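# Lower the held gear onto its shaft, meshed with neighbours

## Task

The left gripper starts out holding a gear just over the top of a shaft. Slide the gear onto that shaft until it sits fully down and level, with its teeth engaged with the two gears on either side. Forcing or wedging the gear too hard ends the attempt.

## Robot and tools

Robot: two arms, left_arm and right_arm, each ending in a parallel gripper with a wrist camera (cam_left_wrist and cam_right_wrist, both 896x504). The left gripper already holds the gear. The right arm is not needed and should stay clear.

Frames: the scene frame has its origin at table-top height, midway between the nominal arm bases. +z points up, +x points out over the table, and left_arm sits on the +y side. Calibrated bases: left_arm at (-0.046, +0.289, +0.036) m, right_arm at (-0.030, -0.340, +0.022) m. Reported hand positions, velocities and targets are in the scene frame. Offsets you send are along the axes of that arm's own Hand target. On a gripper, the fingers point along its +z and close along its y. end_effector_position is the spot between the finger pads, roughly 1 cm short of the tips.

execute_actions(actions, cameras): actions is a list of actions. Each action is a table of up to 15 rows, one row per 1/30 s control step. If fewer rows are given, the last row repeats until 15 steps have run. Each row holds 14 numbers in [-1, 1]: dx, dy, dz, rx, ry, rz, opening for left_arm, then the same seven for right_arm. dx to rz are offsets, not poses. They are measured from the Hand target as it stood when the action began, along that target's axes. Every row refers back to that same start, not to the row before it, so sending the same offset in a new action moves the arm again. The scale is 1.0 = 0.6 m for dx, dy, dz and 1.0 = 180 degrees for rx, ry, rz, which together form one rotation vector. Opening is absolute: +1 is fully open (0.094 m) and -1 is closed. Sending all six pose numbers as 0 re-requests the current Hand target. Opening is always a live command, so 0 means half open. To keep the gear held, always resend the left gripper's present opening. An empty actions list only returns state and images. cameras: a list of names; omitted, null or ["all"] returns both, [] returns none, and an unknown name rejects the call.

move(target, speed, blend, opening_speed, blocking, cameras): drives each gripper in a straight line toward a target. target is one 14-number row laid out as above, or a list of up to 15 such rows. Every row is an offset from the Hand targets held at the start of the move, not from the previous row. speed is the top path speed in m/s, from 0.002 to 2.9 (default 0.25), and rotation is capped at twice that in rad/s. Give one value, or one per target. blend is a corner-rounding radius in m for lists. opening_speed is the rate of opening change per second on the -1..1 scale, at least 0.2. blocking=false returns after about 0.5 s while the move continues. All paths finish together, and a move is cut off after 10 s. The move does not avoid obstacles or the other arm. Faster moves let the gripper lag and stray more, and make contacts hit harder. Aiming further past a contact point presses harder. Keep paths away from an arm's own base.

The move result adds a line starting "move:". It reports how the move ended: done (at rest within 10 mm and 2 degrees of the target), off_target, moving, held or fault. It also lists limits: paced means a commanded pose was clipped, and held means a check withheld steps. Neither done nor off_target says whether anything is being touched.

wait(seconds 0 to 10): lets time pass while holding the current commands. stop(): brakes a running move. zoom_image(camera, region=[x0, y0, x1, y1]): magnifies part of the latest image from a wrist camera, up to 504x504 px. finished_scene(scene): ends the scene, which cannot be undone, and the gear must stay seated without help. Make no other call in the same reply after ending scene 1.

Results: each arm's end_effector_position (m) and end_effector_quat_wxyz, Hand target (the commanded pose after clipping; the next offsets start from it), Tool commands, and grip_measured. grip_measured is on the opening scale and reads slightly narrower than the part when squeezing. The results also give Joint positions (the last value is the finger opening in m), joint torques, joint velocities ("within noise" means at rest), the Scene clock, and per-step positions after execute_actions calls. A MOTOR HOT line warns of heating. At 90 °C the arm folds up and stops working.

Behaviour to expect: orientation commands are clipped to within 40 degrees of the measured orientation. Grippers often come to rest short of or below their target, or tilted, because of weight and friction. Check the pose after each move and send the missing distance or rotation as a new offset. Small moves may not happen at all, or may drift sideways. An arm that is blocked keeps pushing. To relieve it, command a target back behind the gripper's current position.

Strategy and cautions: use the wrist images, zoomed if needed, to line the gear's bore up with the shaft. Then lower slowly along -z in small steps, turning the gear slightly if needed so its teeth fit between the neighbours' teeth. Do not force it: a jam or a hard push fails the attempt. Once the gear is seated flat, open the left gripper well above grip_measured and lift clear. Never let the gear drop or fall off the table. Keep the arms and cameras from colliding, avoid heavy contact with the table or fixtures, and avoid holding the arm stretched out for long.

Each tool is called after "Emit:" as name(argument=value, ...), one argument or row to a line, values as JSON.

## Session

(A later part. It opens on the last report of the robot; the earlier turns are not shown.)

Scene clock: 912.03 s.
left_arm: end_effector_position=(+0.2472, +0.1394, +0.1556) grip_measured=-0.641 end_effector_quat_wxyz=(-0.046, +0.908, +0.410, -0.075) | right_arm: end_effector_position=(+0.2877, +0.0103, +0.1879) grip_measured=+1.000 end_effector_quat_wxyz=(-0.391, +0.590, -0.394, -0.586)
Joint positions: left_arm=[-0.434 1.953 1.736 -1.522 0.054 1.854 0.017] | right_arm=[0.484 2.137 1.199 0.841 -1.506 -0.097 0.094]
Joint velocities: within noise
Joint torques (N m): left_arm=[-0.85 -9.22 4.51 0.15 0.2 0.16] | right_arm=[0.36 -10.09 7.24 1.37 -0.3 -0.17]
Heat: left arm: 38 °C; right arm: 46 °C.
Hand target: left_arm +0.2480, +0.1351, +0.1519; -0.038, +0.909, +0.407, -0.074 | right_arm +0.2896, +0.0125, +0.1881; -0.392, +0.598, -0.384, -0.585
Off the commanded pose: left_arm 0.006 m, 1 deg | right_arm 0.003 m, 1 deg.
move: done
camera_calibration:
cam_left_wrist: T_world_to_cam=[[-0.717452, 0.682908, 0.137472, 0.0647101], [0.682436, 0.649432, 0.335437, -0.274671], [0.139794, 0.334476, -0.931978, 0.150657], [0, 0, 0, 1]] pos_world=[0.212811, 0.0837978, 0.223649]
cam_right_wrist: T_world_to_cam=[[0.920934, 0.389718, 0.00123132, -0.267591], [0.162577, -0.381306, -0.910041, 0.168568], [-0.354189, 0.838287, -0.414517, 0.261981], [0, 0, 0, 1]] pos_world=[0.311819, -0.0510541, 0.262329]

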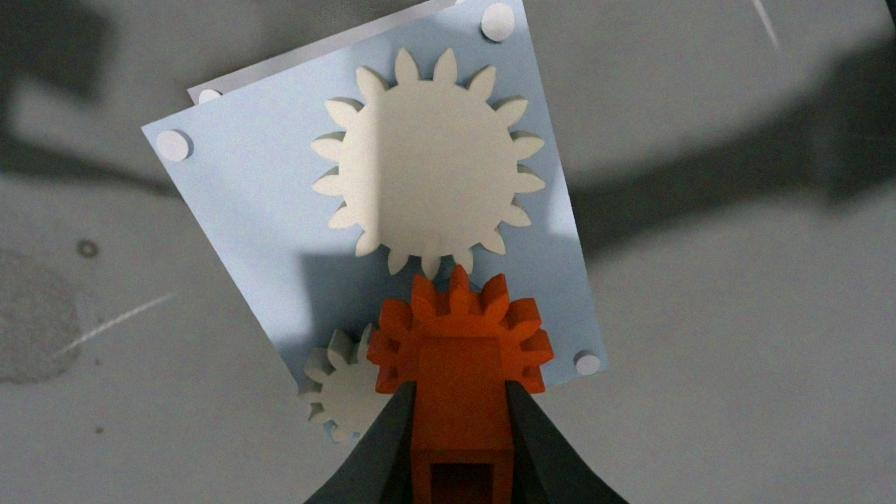

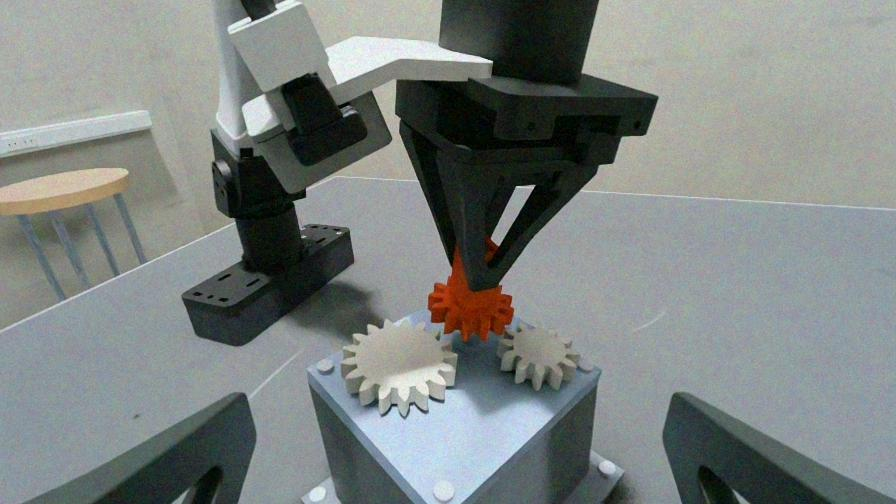

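Emit:
move(
  target=[
    [0.0083,-0.0003,-0.040,0,0,0,-1,0,0,0,0,0,0,1],
    [0.0003,0.0018,-0.038,0,0,0,-1,0,0,0,0,0,0,1],
    [0.0003,0.0018,-0.0011,0,0,0,-1,0,0,0,0,0,0,1],
  ],
  speed=[0.08,0.08,0.06],
  cameras=["cam_right_wrist","cam_left_wrist"],
)

Emit:
zoom_image(
  camera="cam_right_wrist",
  region=[400, 240, 540, 380],
)

Emit:
zoom_image(
  camera="cam_left_wrist",
  region=[400, 230, 500, 310],
)

Scene clock: 925.43 s.
left_arm: end_effector_position=(+0.2485, +0.1392, +0.1554) grip_measured=-0.641 end_effector_quat_wxyz=(-0.045, +0.908, +0.410, -0.075) | right_arm: end_effector_position=(+0.2877, +0.0103, +0.1879) grip_measured=+1.000 end_effector_quat_wxyz=(-0.391, +0.590, -0.394, -0.586)
Joint positions: left_arm=[-0.433 1.957 1.74 -1.521 0.055 1.855 0.017] | right_arm=[0.484 2.137 1.199 0.841 -1.506 -0.097 0.094]
Joint velocities: within noise
Joint torques (N m): left_arm=[-0.84 -9.2 4.98 0.12 0.21 0.19] | right_arm=[0.38 -10.17 7.31 1.37 -0.25 -0.19]
Heat: left arm: 38 °C; right arm: 46 °C.
Hand target: left_arm +0.2491, +0.1346, +0.1524; -0.038, +0.909, +0.408, -0.074 | right_arm +0.2896, +0.0125, +0.1881; -0.392, +0.598, -0.384, -0.585
Off the commanded pose: left_arm 0.006 m, 1 deg | right_arm 0.003 m, 1 deg.
move: done
camera_calibration:
cam_left_wrist: T_world_to_cam=[[-0.718136, 0.682516, 0.13584, 0.0662791], [0.681531, 0.65031, 0.335576, -0.275204], [0.140698, 0.333569, -0.932167, 0.150296], [0, 0, 0, 1]] pos_world=[0.214012, 0.0835977, 0.223449]
cam_right_wrist: T_world_to_cam=[[0.920934, 0.389718, 0.00123132, -0.267591], [0.162577, -0.381306, -0.910041, 0.168568], [-0.354189, 0.838287, -0.414517, 0.261981], [0, 0, 0, 1]] pos_world=[0.311819, -0.0510541, 0.262329]

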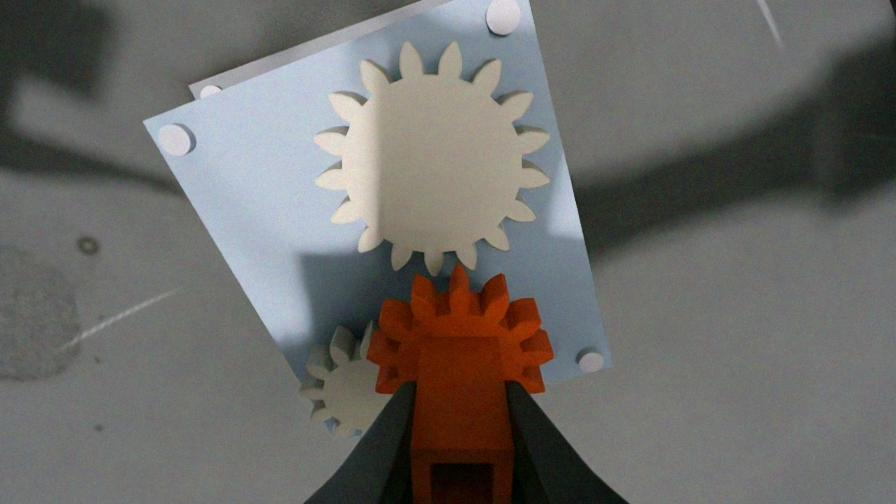

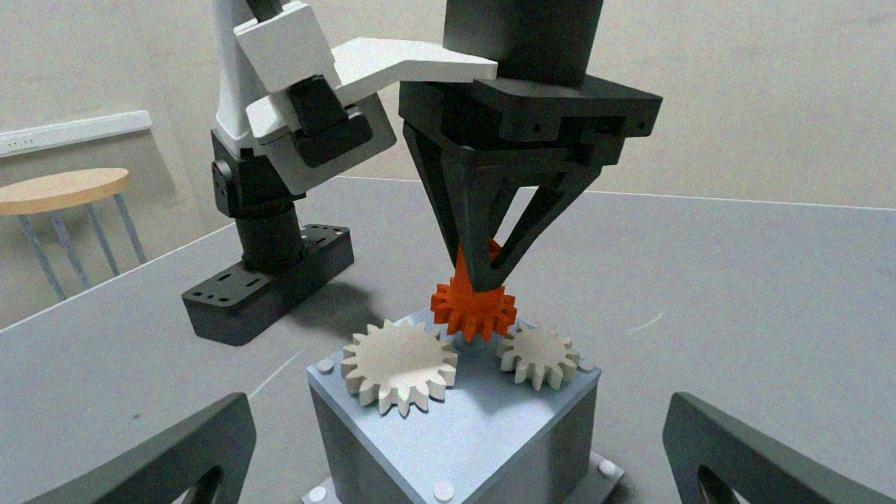

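Scaled by 3.600 from the camera's 896x504 image, which has a finer 1280x720 frame.

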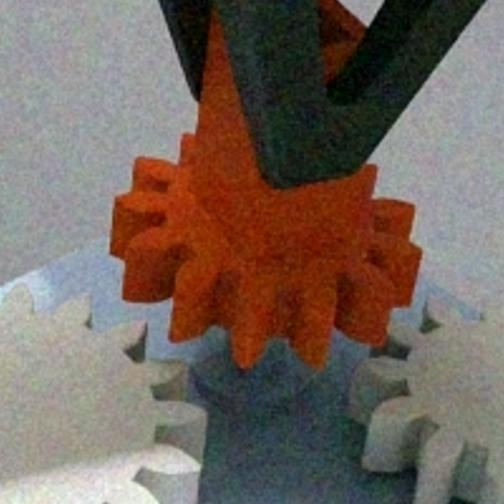

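Scaled by 5.040 from the camera's 896x504 image, which has a finer 1280x720 frame.

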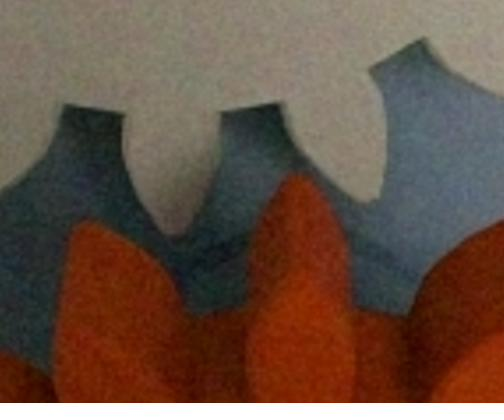

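Emit:
move(
  target=[
    [0.0069,-0.0026,-0.040,0,0,0,-1,0,0,0,0,0,0,1],
    [-0.0011,-0.0005,-0.038,0,0,0,-1,0,0,0,0,0,0,1],
    [-0.0011,-0.0005,0.0007,0,0,0,-1,0,0,0,0,0,0,1],
    [-0.0011,-0.0005,0.0025,0,0,0.02,-1,0,0,0,0,0,0,1],
    [-0.0011,-0.0005,0.0025,0,0,-0.02,-1,0,0,0,0,0,0,1],
    [-0.0011,-0.0005,0.0025,0,0,0,-1,0,0,0,0,0,0,1],
  ],
  speed=[0.08,0.08,0.06,0.1,0.1,0.1],
  cameras=["cam_right_wrist","cam_left_wrist"],
)

Emit:
zoom_image(
  camera="cam_right_wrist",
  region=[400, 240, 540, 380],
)

Emit:
zoom_image(
  camera="cam_left_wrist",
  region=[400, 230, 500, 310],
)

Scene clock: 945.03 s.
left_arm: end_effector_position=(+0.2485, +0.1388, +0.1552) grip_measured=-0.641 end_effector_quat_wxyz=(-0.046, +0.904, +0.418, -0.075) | right_arm: end_effector_position=(+0.2877, +0.0103, +0.1879) grip_measured=+1.000 end_effector_quat_wxyz=(-0.391, +0.590, -0.394, -0.586)
Joint positions: left_arm=[-0.434 1.958 1.741 -1.521 0.055 1.837 0.017] | right_arm=[0.484 2.137 1.199 0.841 -1.506 -0.097 0.094]
Joint velocities: within noise
Joint torques (N m): left_arm=[-0.98 -9.48 4.05 0.17 0.19 0.35] | right_arm=[0.32 -10.22 7.27 1.39 -0.24 -0.18]
Heat: left arm: 39 °C; right arm: 46 °C.
Hand target: left_arm +0.2482, +0.1343, +0.1510; -0.038, +0.909, +0.408, -0.074 | right_arm +0.2896, +0.0125, +0.1881; -0.392, +0.598, -0.384, -0.585
Off the commanded pose: left_arm 0.006 m, 2 deg | right_arm 0.003 m, 1 deg.
move: done
camera_calibration:
cam_left_wrist: T_world_to_cam=[[-0.729389, 0.670076, 0.137808, 0.0708076], [0.670696, 0.660756, 0.337, -0.273894], [0.134758, 0.338231, -0.931365, 0.150858], [0, 0, 0, 1]] pos_world=[0.215016, 0.0825057, 0.223048]
cam_right_wrist: T_world_to_cam=[[0.920934, 0.389718, 0.00123132, -0.267591], [0.162577, -0.381306, -0.910041, 0.168568], [-0.354189, 0.838287, -0.414517, 0.261981], [0, 0, 0, 1]] pos_world=[0.311819, -0.0510541, 0.262329]

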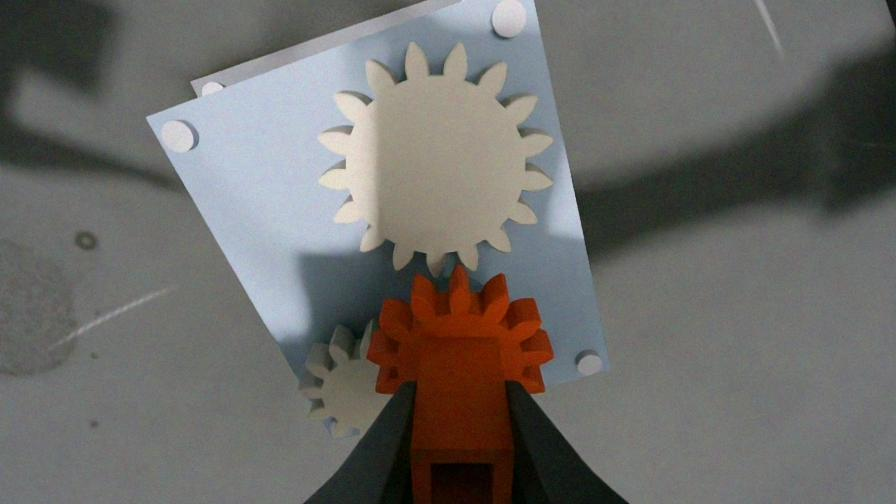

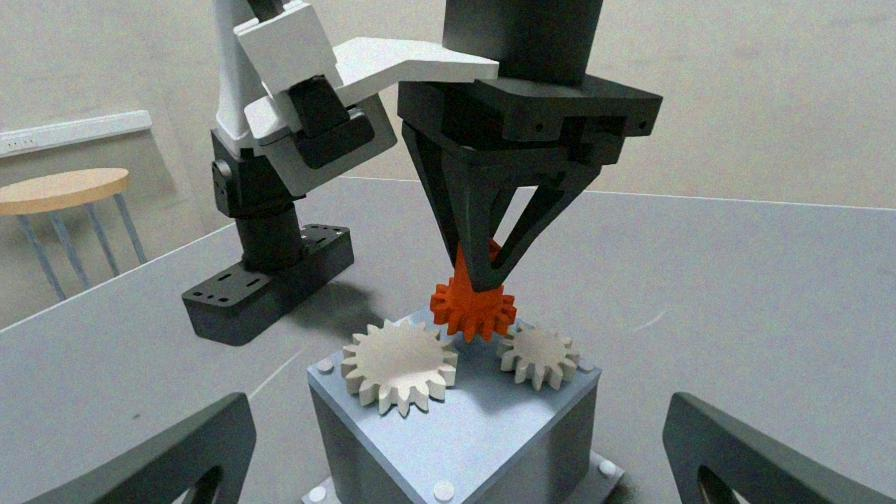

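Scaled by 3.600 from the camera's 896x504 image, which has a finer 1280x720 frame.

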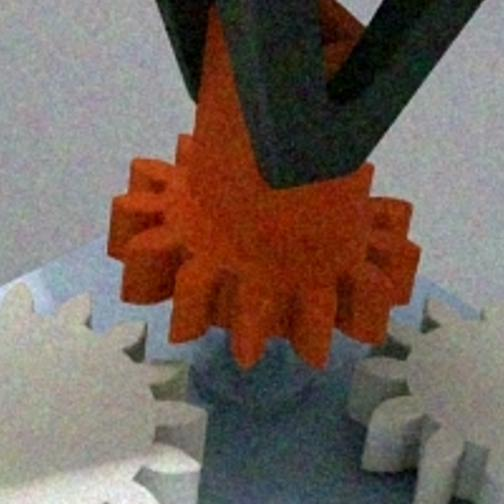

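Scaled by 5.040 from the camera's 896x504 image, which has a finer 1280x720 frame.

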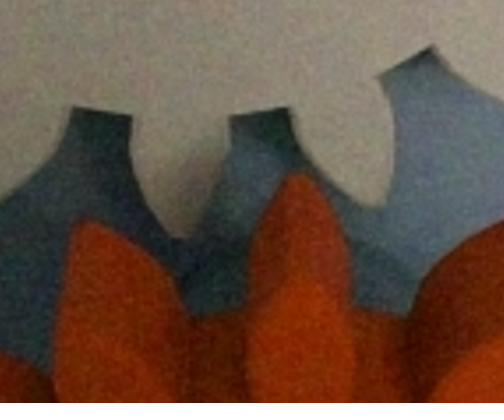

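Emit:
move(
  target=[
    [-0.0013,-0.0022,0.0004,0,0,0.03,-1,0,0,0,0,0,0,1],
    [-0.0013,-0.0022,0.0004,0,0,-0.03,-1,0,0,0,0,0,0,1],
    [-0.0026,-0.0044,0.0008,0,0,0.03,-1,0,0,0,0,0,0,1],
    [-0.0026,-0.0044,0.0008,0,0,-0.03,-1,0,0,0,0,0,0,1],
    [-0.0026,-0.0044,0.0008,0,0,0,-1,0,0,0,0,0,0,1],
  ],
  speed=0.12,
  cameras=[],
)

Scene clock: 957.07 s.
left_arm: end_effector_position=(+0.2482, +0.1390, +0.1551) grip_measured=-0.641 end_effector_quat_wxyz=(-0.042, +0.904, +0.419, -0.071) | right_arm: end_effector_position=(+0.2877, +0.0103, +0.1879) grip_measured=+1.000 end_effector_quat_wxyz=(-0.391, +0.590, -0.394, -0.586)
Joint positions: left_arm=[-0.434 1.946 1.726 -1.507 0.055 1.835 0.017] | right_arm=[0.484 2.137 1.199 0.841 -1.506 -0.097 0.094]
Joint velocities: within noise
Joint torques (N m): left_arm=[-1.17 -9.46 3.84 0.13 0.22 0.31] | right_arm=[0.5 -10.18 7.31 1.37 -0.24 -0.21]
Heat: left arm: 40 °C; right arm: 46 °C.
Hand target: left_arm +0.2451, +0.1349, +0.1511; -0.038, +0.909, +0.408, -0.074 | right_arm +0.2896, +0.0125, +0.1881; -0.392, +0.598, -0.384, -0.585
Off the commanded pose: left_arm 0.006 m, 2 deg | right_arm 0.003 m, 1 deg.
move: done
No camera images: "cameras" was empty.

Emit:
move(
  target=[
    [0.011,0.0017,-0.040,0,0,0,-1,0,0,0,0,0,0,1],
    [0.003,0.0038,-0.038,0,0,0,-1,0,0,0,0,0,0,1],
    [0.003,0.0038,-0.0023,0,0,0,-1,0,0,0,0,0,0,1],
    [0.003,0.0038,0.0,0.008,0,0.025,-1,0,0,0,0,0,0,1],
    [0.003,0.0038,0.0,-0.008,0,-0.025,-1,0,0,0,0,0,0,1],
    [0.003,0.0038,0.0,0,0.008,0.025,-1,0,0,0,0,0,0,1],
    [0.003,0.0038,0.0,0,-0.008,-0.025,-1,0,0,0,0,0,0,1],
    [0.003,0.0038,0,0,0,0,-1,0,0,0,0,0,0,1],
  ],
  speed=[0.08,0.08,0.06,0.12,0.12,0.12,0.12,0.12],
  cameras=[],
)

Scene clock: 976.10 s.
left_arm: end_effector_position=(+0.2469, +0.1387, +0.1554) grip_measured=-0.641 end_effector_quat_wxyz=(-0.038, +0.905, +0.417, -0.071) | right_arm: end_effector_position=(+0.2877, +0.0103, +0.1879) grip_measured=+1.000 end_effector_quat_wxyz=(-0.391, +0.590, -0.394, -0.586)
Joint positions: left_arm=[-0.433 1.934 1.712 -1.497 0.06 1.839 0.017] | right_arm=[0.484 2.137 1.199 0.841 -1.506 -0.097 0.094]
Joint velocities: within noise
Joint torques (N m): left_arm=[-0.98 -7.51 6.38 0.04 0.15 0.32] | right_arm=[0.23 -10.18 7.17 1.38 -0.25 -0.18]
Heat: left arm: 40 °C; right arm: 46 °C.
Hand target: left_arm +0.2480, +0.1346, +0.1505; -0.038, +0.909, +0.407, -0.074 | right_arm +0.2896, +0.0125, +0.1881; -0.392, +0.598, -0.384, -0.585
Off the commanded pose: left_arm 0.006 m, 1 deg | right_arm 0.003 m, 1 deg.
move: done
No camera images: "cameras" was empty.

Emit:
move(
  target=[
    [0,0,0.004,0,0,0.02,-1,0,0,0,0,0,0,1],
    [0,0,0.004,0,0,-0.02,-1,0,0,0,0,0,0,1],
    [0,0,0.004,0,0,0.0,-1,0,0,0,0,0,0,1],
  ],
  speed=0.12,
)

Emit:
zoom_image(
  camera="cam_right_wrist",
  region=[400, 240, 540, 380],
)

Emit:
zoom_image(
  camera="cam_left_wrist",
  region=[400, 230, 500, 310],
)

Scene clock: 986.57 s.
left_arm: end_effector_position=(+0.2472, +0.1386, +0.1553) grip_measured=-0.641 end_effector_quat_wxyz=(-0.037, +0.905, +0.418, -0.070) | right_arm: end_effector_position=(+0.2877, +0.0103, +0.1879) grip_measured=+1.000 end_effector_quat_wxyz=(-0.391, +0.590, -0.394, -0.586)
Joint positions: left_arm=[-0.434 1.934 1.712 -1.496 0.06 1.838 0.017] | right_arm=[0.484 2.137 1.199 0.841 -1.506 -0.097 0.094]
Joint velocities: within noise
Joint torques (N m): left_arm=[-1.03 -7.65 5.31 0.11 0.17 0.31] | right_arm=[0.34 -10.13 7.39 1.39 -0.27 -0.19]
Heat: left arm: 39 °C; right arm: 46 °C.
Hand target: left_arm +0.2476, +0.1347, +0.1482; -0.038, +0.909, +0.408, -0.074 | right_arm +0.2896, +0.0125, +0.1881; -0.392, +0.598, -0.384, -0.585
Off the commanded pose: left_arm 0.008 m, 1 deg | right_arm 0.003 m, 1 deg.
move: done
camera_calibration:
cam_left_wrist: T_world_to_cam=[[-0.731332, 0.671657, 0.118455, 0.0732253], [0.665506, 0.664784, 0.339359, -0.272544], [0.149186, 0.327016, -0.933169, 0.149536], [0, 0, 0, 1]] pos_world=[0.212623, 0.0831003, 0.223359]
cam_right_wrist: T_world_to_cam=[[0.920966, 0.389641, 0.00126998, -0.267615], [0.162583, -0.38132, -0.910034, 0.168472], [-0.354102, 0.838317, -0.414532, 0.261917], [0, 0, 0, 1]] pos_world=[0.311819, -0.0510541, 0.262229]

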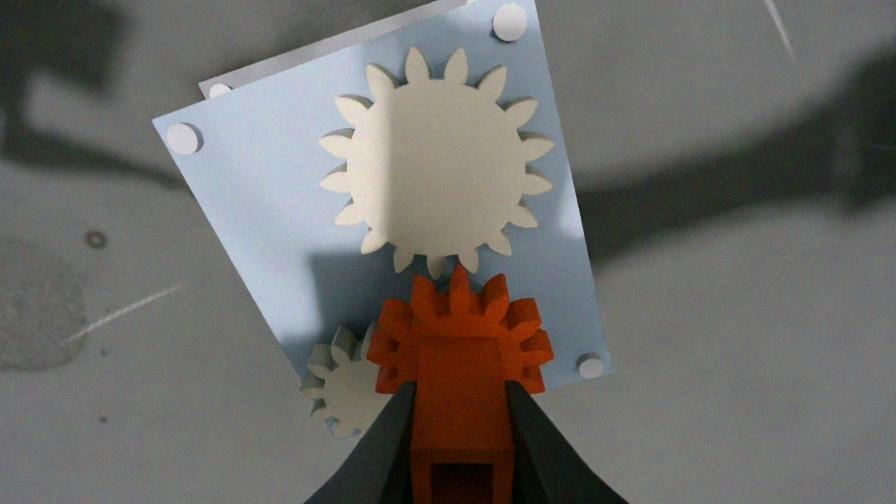

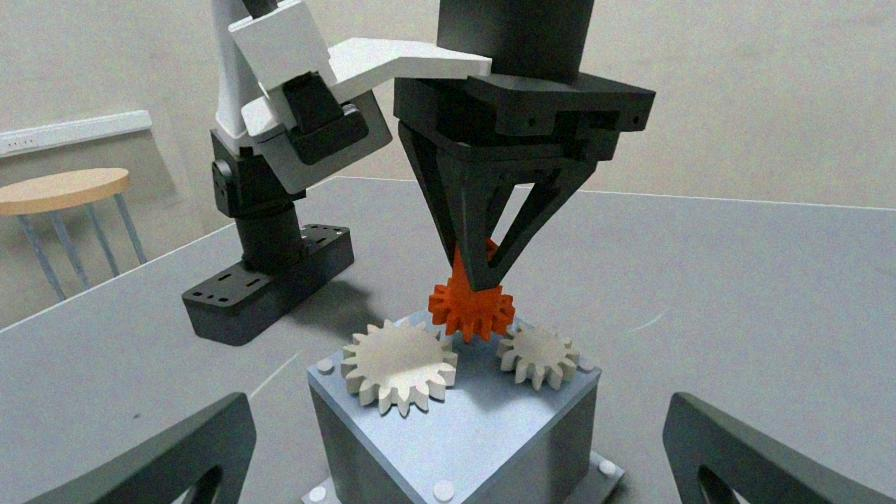

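Scaled by 3.600 from the camera's 896x504 image, which has a finer 1280x720 frame.

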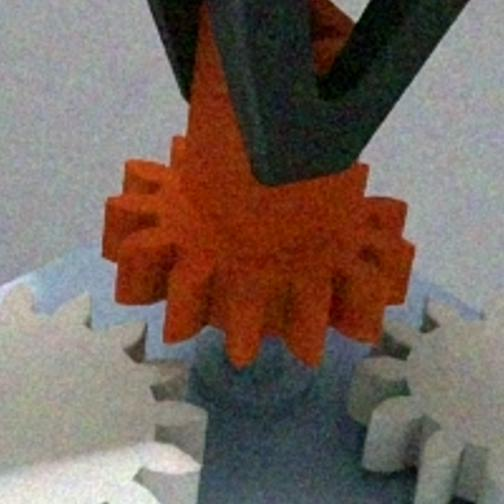

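Scaled by 5.040 from the camera's 896x504 image, which has a finer 1280x720 frame.

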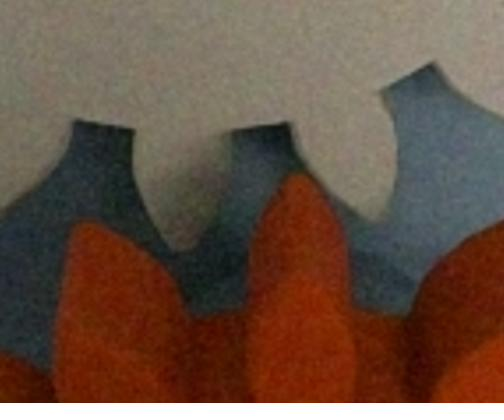

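Emit:
zoom_image(
  camera="cam_left_wrist",
  region=[130, 90, 230, 146],
)

Emit:
zoom_image(
  camera="cam_left_wrist",
  region=[440, 0, 560, 67],
)

Emit:
zoom_image(
  camera="cam_left_wrist",
  region=[530, 330, 630, 400],
)

Emit:
zoom_image(
  camera="cam_left_wrist",
  region=[270, 300, 410, 450],
)

Scaled by 5.040 from the camera's 896x504 image, which has a finer 1280x720 frame.

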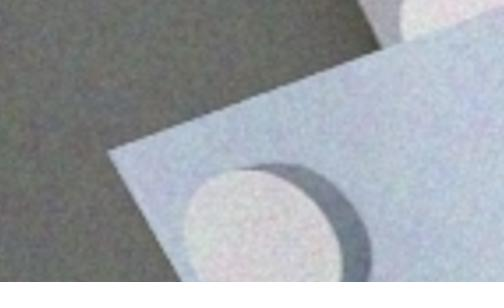

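Scaled by 4.200 from the camera's 896x504 image, which has a finer 1280x720 frame.

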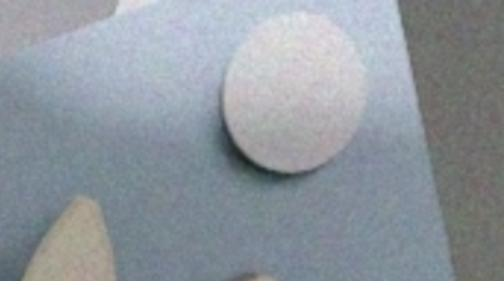

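Scaled by 5.040 from the camera's 896x504 image, which has a finer 1280x720 frame.

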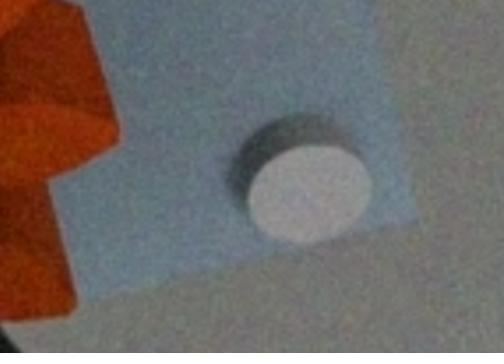

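Scaled by 3.360 from the camera's 896x504 image, which has a finer 1280x720 frame.

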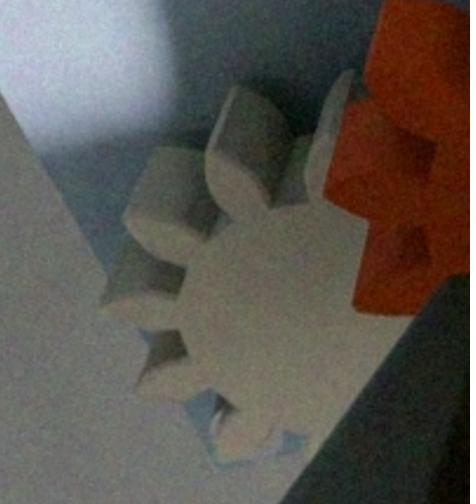

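Emit:
move(
  target=[
    [0.007,-0.0013,-0.040,0.0033,0.0089,0,-1,0,0,0,0,0,0,1],
    [-0.001,0.0008,-0.040,0.0033,0.0089,0,-1,0,0,0,0,0,0,1],
    [-0.001,0.0008,-0.0057,0.0033,0.0089,0,-1,0,0,0,0,0,0,1],
    [-0.001,0.0008,-0.004,0.0033,0.0089,0.025,-1,0,0,0,0,0,0,1],
    [-0.001,0.0008,-0.003,0.0033,0.0089,-0.025,-1,0,0,0,0,0,0,1],
    [-0.001,0.0008,-0.003,0.0033,0.0089,0,-1,0,0,0,0,0,0,1],
  ],
  speed=[0.08,0.08,0.06,0.12,0.12,0.12],
)

Emit:
zoom_image(
  camera="cam_right_wrist",
  region=[400, 240, 540, 380],
)

Emit:
zoom_image(
  camera="cam_left_wrist",
  region=[400, 230, 500, 310],
)

Scene clock: 1047.03 s.
left_arm: end_effector_position=(+0.2468, +0.1355, +0.1552) grip_measured=-0.641 end_effector_quat_wxyz=(-0.051, +0.906, +0.416, -0.068) | right_arm: end_effector_position=(+0.2877, +0.0103, +0.1878) grip_measured=+1.000 end_effector_quat_wxyz=(-0.391, +0.590, -0.394, -0.586)
Joint positions: left_arm=[-0.452 1.956 1.74 -1.519 0.041 1.822 0.017] | right_arm=[0.484 2.137 1.199 0.84 -1.506 -0.097 0.094]
Joint velocities: within noise
Joint torques (N m): left_arm=[-0.7 -9.24 4.1 0.2 0.04 0.31] | right_arm=[0.47 -10.11 7.24 1.39 -0.28 -0.18]
Heat: left arm: 38 °C; right arm: 46 °C.
Hand target: left_arm +0.2478, +0.1340, +0.1499; -0.049, +0.910, +0.407, -0.063 | right_arm +0.2896, +0.0125, +0.1881; -0.392, +0.598, -0.384, -0.585
Off the commanded pose: left_arm 0.006 m, 1 deg | right_arm 0.003 m, 2 deg.
move: done
camera_calibration:
cam_left_wrist: T_world_to_cam=[[-0.726501, 0.672437, 0.14151, 0.0701745], [0.671768, 0.65165, 0.35225, -0.272008], [0.144651, 0.350972, -0.925146, 0.14718], [0, 0, 0, 1]] pos_world=[0.212418, 0.0784098, 0.222048]
cam_right_wrist: T_world_to_cam=[[0.92096, 0.389657, 0.000871933, -0.2676], [0.162278, -0.38151, -0.910009, 0.168535], [-0.354259, 0.838223, -0.414588, 0.262012], [0, 0, 0, 1]] pos_world=[0.311919, -0.051054, 0.262229]

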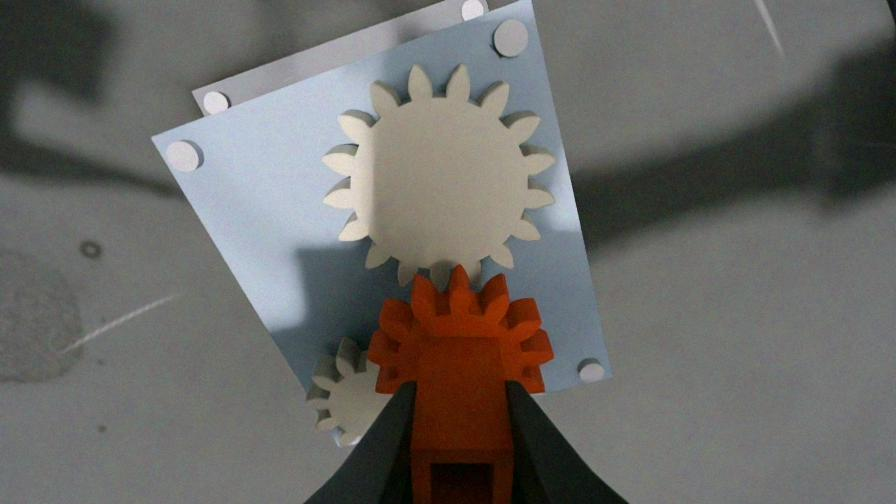

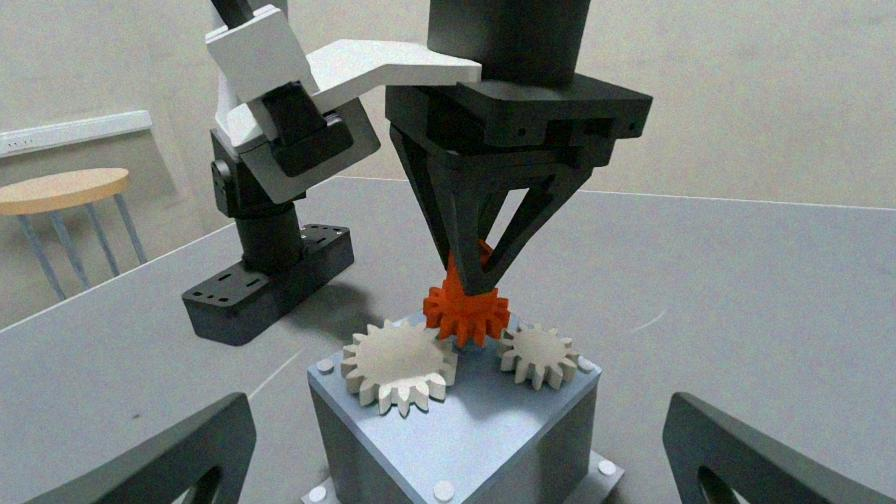

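Scaled by 3.600 from the camera's 896x504 image, which has a finer 1280x720 frame.

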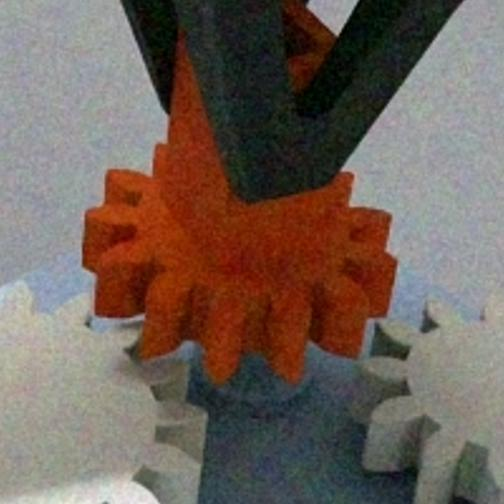

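Scaled by 5.040 from the camera's 896x504 image, which has a finer 1280x720 frame.

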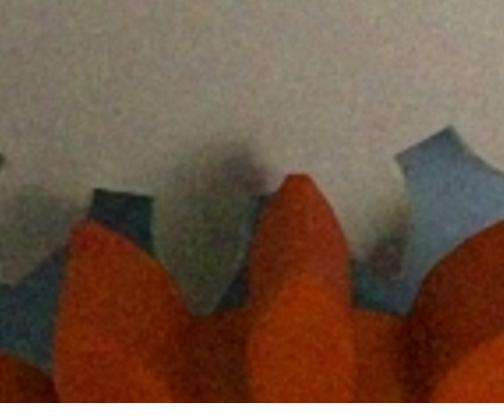

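Emit:
move(
  target=[
    [0.0127,-0.0035,-0.040,0,0,0,-1,0,0,0,0,0,0,1],
    [0.0044,-0.0014,-0.038,0,0,0,-1,0,0,0,0,0,0,1],
    [0.0044,-0.0014,-0.0022,0,0,0,-1,0,0,0,0,0,0,1],
  ],
  speed=[0.08,0.08,0.06],
)

Emit:
zoom_image(
  camera="cam_right_wrist",
  region=[400, 240, 540, 380],
)

Emit:
zoom_image(
  camera="cam_left_wrist",
  region=[400, 230, 500, 310],
)

Scene clock: 1070.03 s.
left_arm: end_effector_position=(+0.2480, +0.1385, +0.1553) grip_measured=-0.641 end_effector_quat_wxyz=(-0.052, +0.907, +0.412, -0.068) | right_arm: end_effector_position=(+0.2877, +0.0103, +0.1878) grip_measured=+1.000 end_effector_quat_wxyz=(-0.391, +0.590, -0.394, -0.586)
Joint positions: left_arm=[-0.444 1.958 1.742 -1.522 0.038 1.839 0.017] | right_arm=[0.484 2.137 1.199 0.84 -1.506 -0.097 0.094]
Joint velocities: within noise
Joint torques (N m): left_arm=[-0.8 -9.37 4.33 0.16 0.05 0.24] | right_arm=[0.28 -10.14 7.38 1.37 -0.29 -0.21]
Heat: left arm: 39 °C; right arm: 46 °C.
Hand target: left_arm +0.2491, +0.1364, +0.1512; -0.049, +0.910, +0.407, -0.063 | right_arm +0.2896, +0.0125, +0.1881; -0.392, +0.598, -0.384, -0.585
Off the commanded pose: left_arm 0.005 m, 1 deg | right_arm 0.003 m, 2 deg.
move: done
camera_calibration:
cam_left_wrist: T_world_to_cam=[[-0.720148, 0.67886, 0.143304, 0.066259], [0.67826, 0.645319, 0.351464, -0.275383], [0.146118, 0.350303, -0.925169, 0.145654], [0, 0, 0, 1]] pos_world=[0.213215, 0.0817064, 0.222047]
cam_right_wrist: T_world_to_cam=[[0.92096, 0.389657, 0.000871933, -0.2676], [0.162278, -0.38151, -0.910009, 0.168535], [-0.354259, 0.838223, -0.414588, 0.262012], [0, 0, 0, 1]] pos_world=[0.311919, -0.051054, 0.262229]

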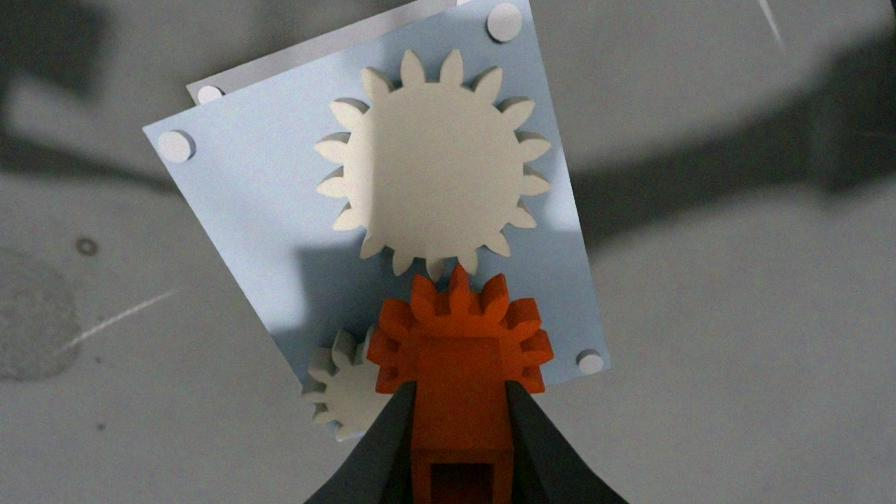

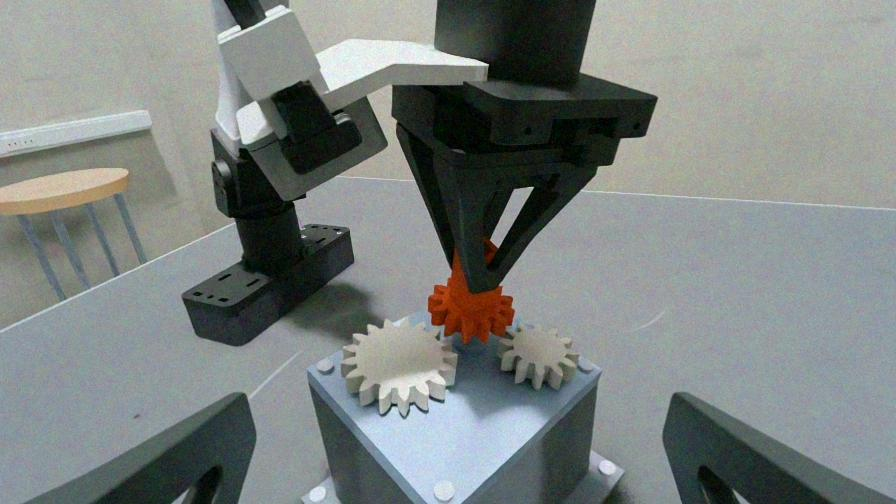

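Scaled by 3.600 from the camera's 896x504 image, which has a finer 1280x720 frame.

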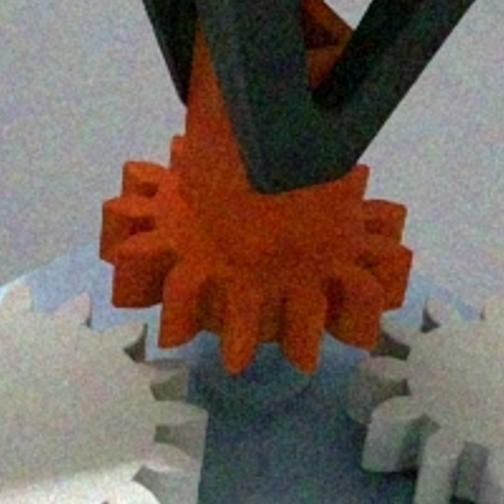

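Scaled by 5.040 from the camera's 896x504 image, which has a finer 1280x720 frame.

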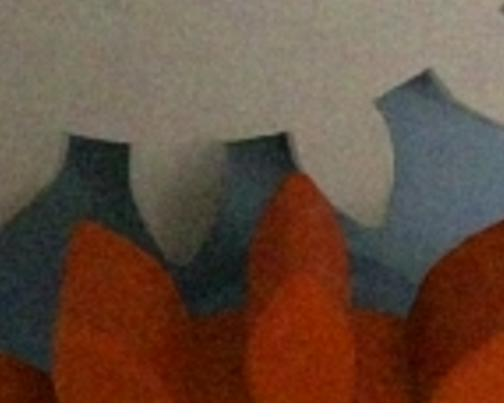

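Emit:
move(
  target=[
    [0,0,0.002,0.008,0,0.02,-1,0,0,0,0,0,0,1],
    [0,0,0.002,0,0.008,-0.02,-1,0,0,0,0,0,0,1],
    [0,0,0.002,-0.008,0,0.02,-1,0,0,0,0,0,0,1],
    [0,0,0.002,0,-0.008,-0.02,-1,0,0,0,0,0,0,1],
    [0,0,0.004,0.008,0,0.02,-1,0,0,0,0,0,0,1],
    [0,0,0.004,0,0.008,-0.02,-1,0,0,0,0,0,0,1],
    [0,0,0.004,-0.008,0,0.02,-1,0,0,0,0,0,0,1],
    [0,0,0.004,0,-0.008,-0.02,-1,0,0,0,0,0,0,1],
    [0,0,0.004,0,0,0,-1,0,0,0,0,0,0,1],
  ],
  speed=0.12,
)

Emit:
zoom_image(
  camera="cam_right_wrist",
  region=[400, 240, 540, 380],
)

Emit:
zoom_image(
  camera="cam_left_wrist",
  region=[400, 230, 500, 310],
)

Scene clock: 1087.90 s.
left_arm: end_effector_position=(+0.2470, +0.1381, +0.1552) grip_measured=-0.641 end_effector_quat_wxyz=(-0.043, +0.906, +0.416, -0.062) | right_arm: end_effector_position=(+0.2877, +0.0103, +0.1878) grip_measured=+1.000 end_effector_quat_wxyz=(-0.391, +0.590, -0.394, -0.586)
Joint positions: left_arm=[-0.444 1.932 1.71 -1.493 0.042 1.83 0.017] | right_arm=[0.484 2.137 1.199 0.84 -1.506 -0.097 0.094]
Joint velocities: within noise
Joint torques (N m): left_arm=[-0.87 -7.02 6.2 0.02 0.01 0.34] | right_arm=[0.43 -10.22 7.31 1.38 -0.28 -0.19]
Heat: left arm: 39 °C; right arm: 46 °C.
Hand target: left_arm +0.2487, +0.1365, +0.1487; -0.049, +0.910, +0.406, -0.064 | right_arm +0.2896, +0.0125, +0.1881; -0.392, +0.598, -0.384, -0.585
Off the commanded pose: left_arm 0.007 m, 1 deg | right_arm 0.003 m, 2 deg.
move: done
camera_calibration:
cam_left_wrist: T_world_to_cam=[[-0.728655, 0.673996, 0.121623, 0.0719982], [0.665812, 0.655495, 0.356398, -0.273565], [0.160488, 0.340669, -0.926385, 0.143803], [0, 0, 0, 1]] pos_world=[0.211526, 0.0818048, 0.221958]
cam_right_wrist: T_world_to_cam=[[0.92096, 0.389657, 0.000871933, -0.2676], [0.162278, -0.38151, -0.910009, 0.168535], [-0.354259, 0.838223, -0.414588, 0.262012], [0, 0, 0, 1]] pos_world=[0.311919, -0.051054, 0.262229]

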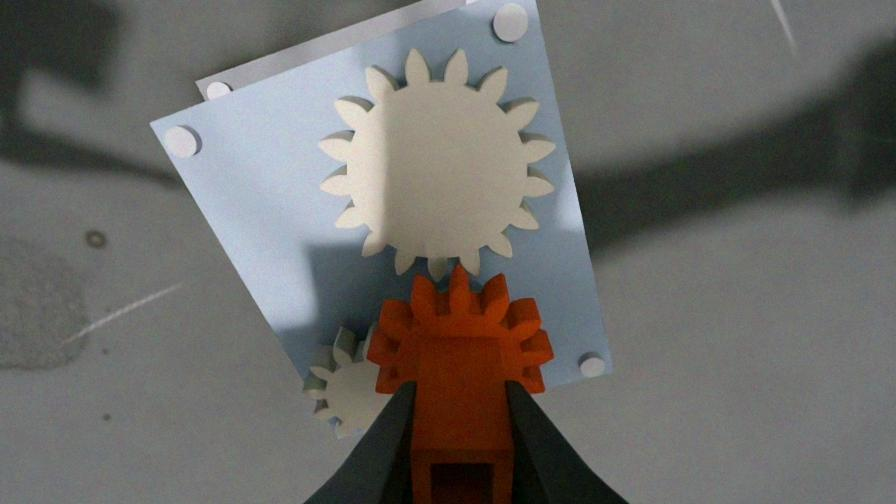

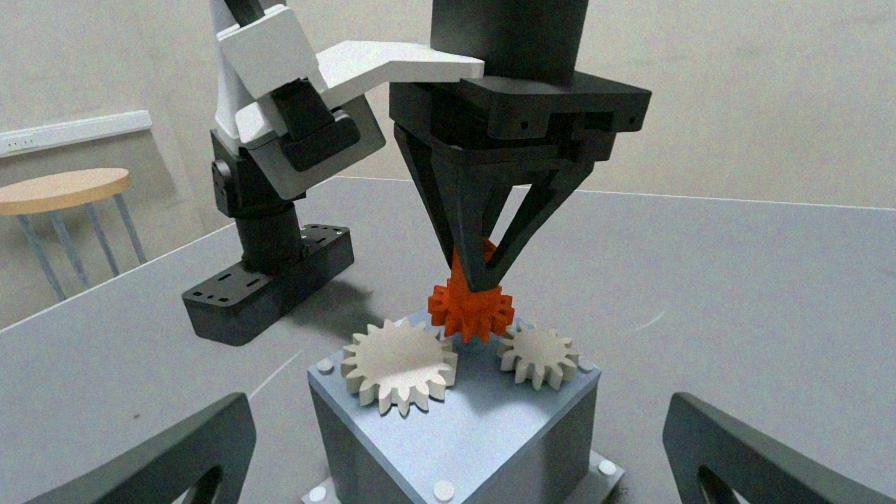

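Scaled by 3.600 from the camera's 896x504 image, which has a finer 1280x720 frame.

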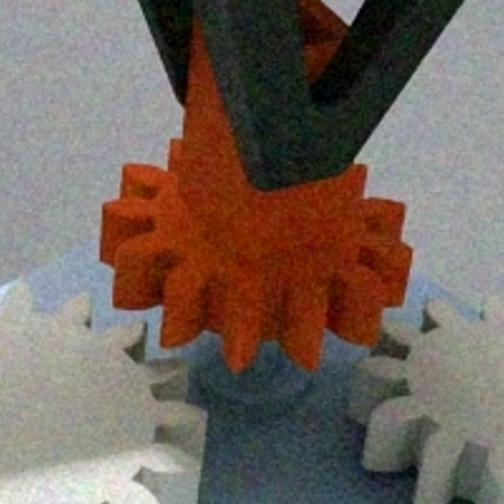

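Scaled by 5.040 from the camera's 896x504 image, which has a finer 1280x720 frame.

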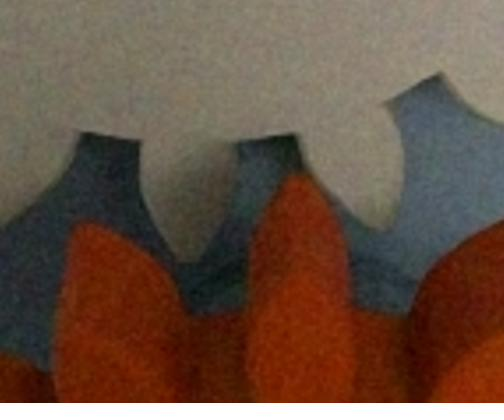

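Emit:
move(
  target=[
    [0.0126,-0.0029,-0.040,0,0,0,-1,0,0,0,0,0,0,1],
    [0.0043,-0.0008,-0.038,0,0,0,-1,0,0,0,0,0,0,1],
    [0.0043,-0.0008,-0.0019,0,0,0,-1,0,0,0,0,0,0,1],
  ],
  speed=[0.08,0.08,0.06],
)

Emit:
zoom_image(
  camera="cam_right_wrist",
  region=[400, 240, 540, 380],
)

Emit:
zoom_image(
  camera="cam_left_wrist",
  region=[400, 230, 500, 310],
)

Scene clock: 1138.47 s.
left_arm: end_effector_position=(+0.2488, +0.1410, +0.1512) grip_measured=-0.641 end_effector_quat_wxyz=(-0.053, +0.907, +0.412, -0.069) | right_arm: end_effector_position=(+0.2877, +0.0103, +0.1878) grip_measured=+1.000 end_effector_quat_wxyz=(-0.391, +0.590, -0.394, -0.586)
Joint positions: left_arm=[-0.437 1.958 1.726 -1.508 0.037 1.846 0.017] | right_arm=[0.484 2.137 1.199 0.84 -1.506 -0.097 0.094]
Joint velocities: within noise
Joint torques (N m): left_arm=[-0.73 -9.33 5.33 0.09 0.06 0.23] | right_arm=[0.4 -10.09 7.32 1.4 -0.23 -0.19]
Heat: left arm: 36 °C; right arm: 46 °C.
Hand target: left_arm +0.2504, +0.1387, +0.1499; -0.049, +0.910, +0.407, -0.063 | right_arm +0.2896, +0.0125, +0.1881; -0.392, +0.598, -0.383, -0.585
Off the commanded pose: left_arm 0.003 m, 1 deg | right_arm 0.003 m, 1 deg.
move: done
camera_calibration:
cam_left_wrist: T_world_to_cam=[[-0.719852, 0.67878, 0.145161, 0.0653209], [0.678939, 0.645022, 0.350698, -0.276154], [0.144415, 0.351006, -0.92517, 0.141251], [0, 0, 0, 1]] pos_world=[0.214114, 0.0842067, 0.218046]
cam_right_wrist: T_world_to_cam=[[0.920966, 0.389641, 0.0012711, -0.267615], [0.162616, -0.381396, -0.909996, 0.168448], [-0.354087, 0.838282, -0.414614, 0.261933], [0, 0, 0, 1]] pos_world=[0.311819, -0.051054, 0.262229]

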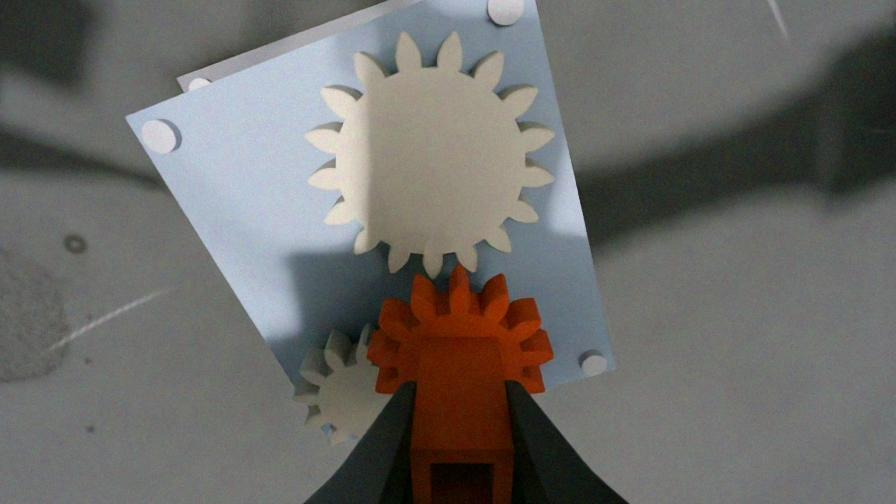

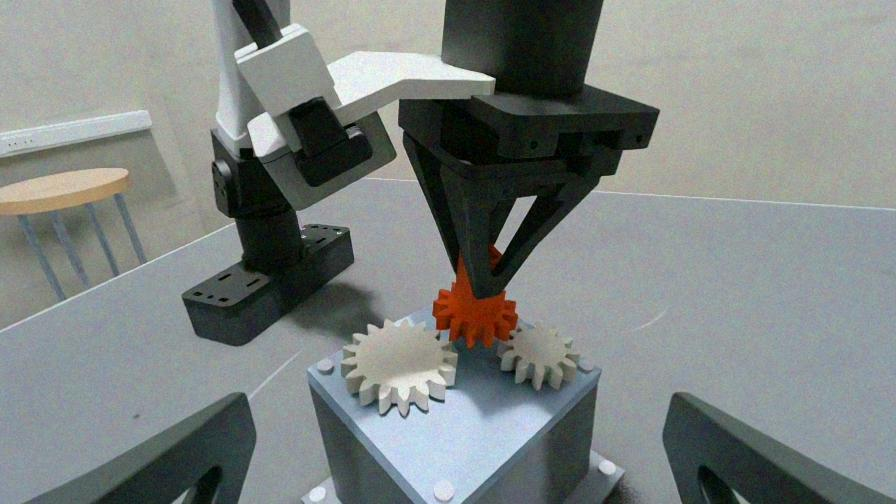

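Scaled by 3.600 from the camera's 896x504 image, which has a finer 1280x720 frame.

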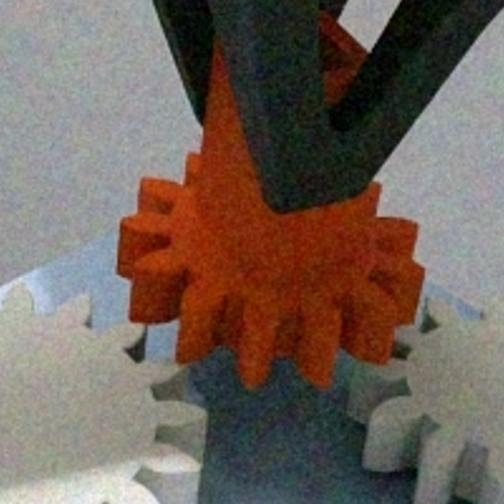

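Scaled by 5.040 from the camera's 896x504 image, which has a finer 1280x720 frame.

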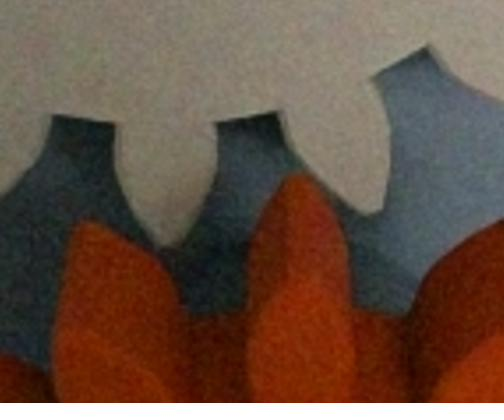

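Emit:
zoom_image(
  camera="cam_left_wrist",
  region=[300, 20, 560, 290],
)

Emit:
zoom_image(
  camera="cam_left_wrist",
  region=[280, 300, 420, 460],
)

Scaled by 1.867 from the camera's 896x504 image, which has a finer 1280x720 frame.

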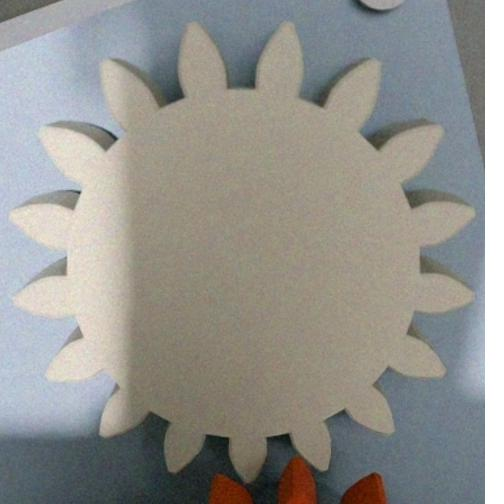

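Scaled by 3.150 from the camera's 896x504 image, which has a finer 1280x720 frame.

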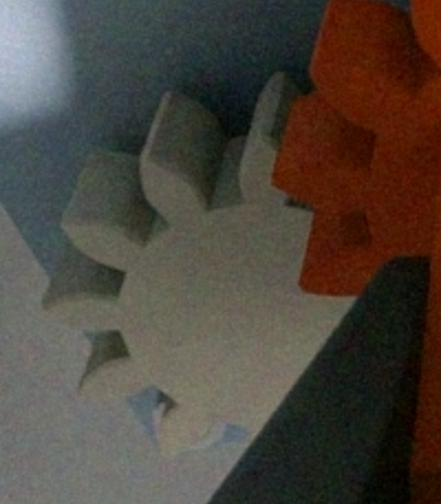

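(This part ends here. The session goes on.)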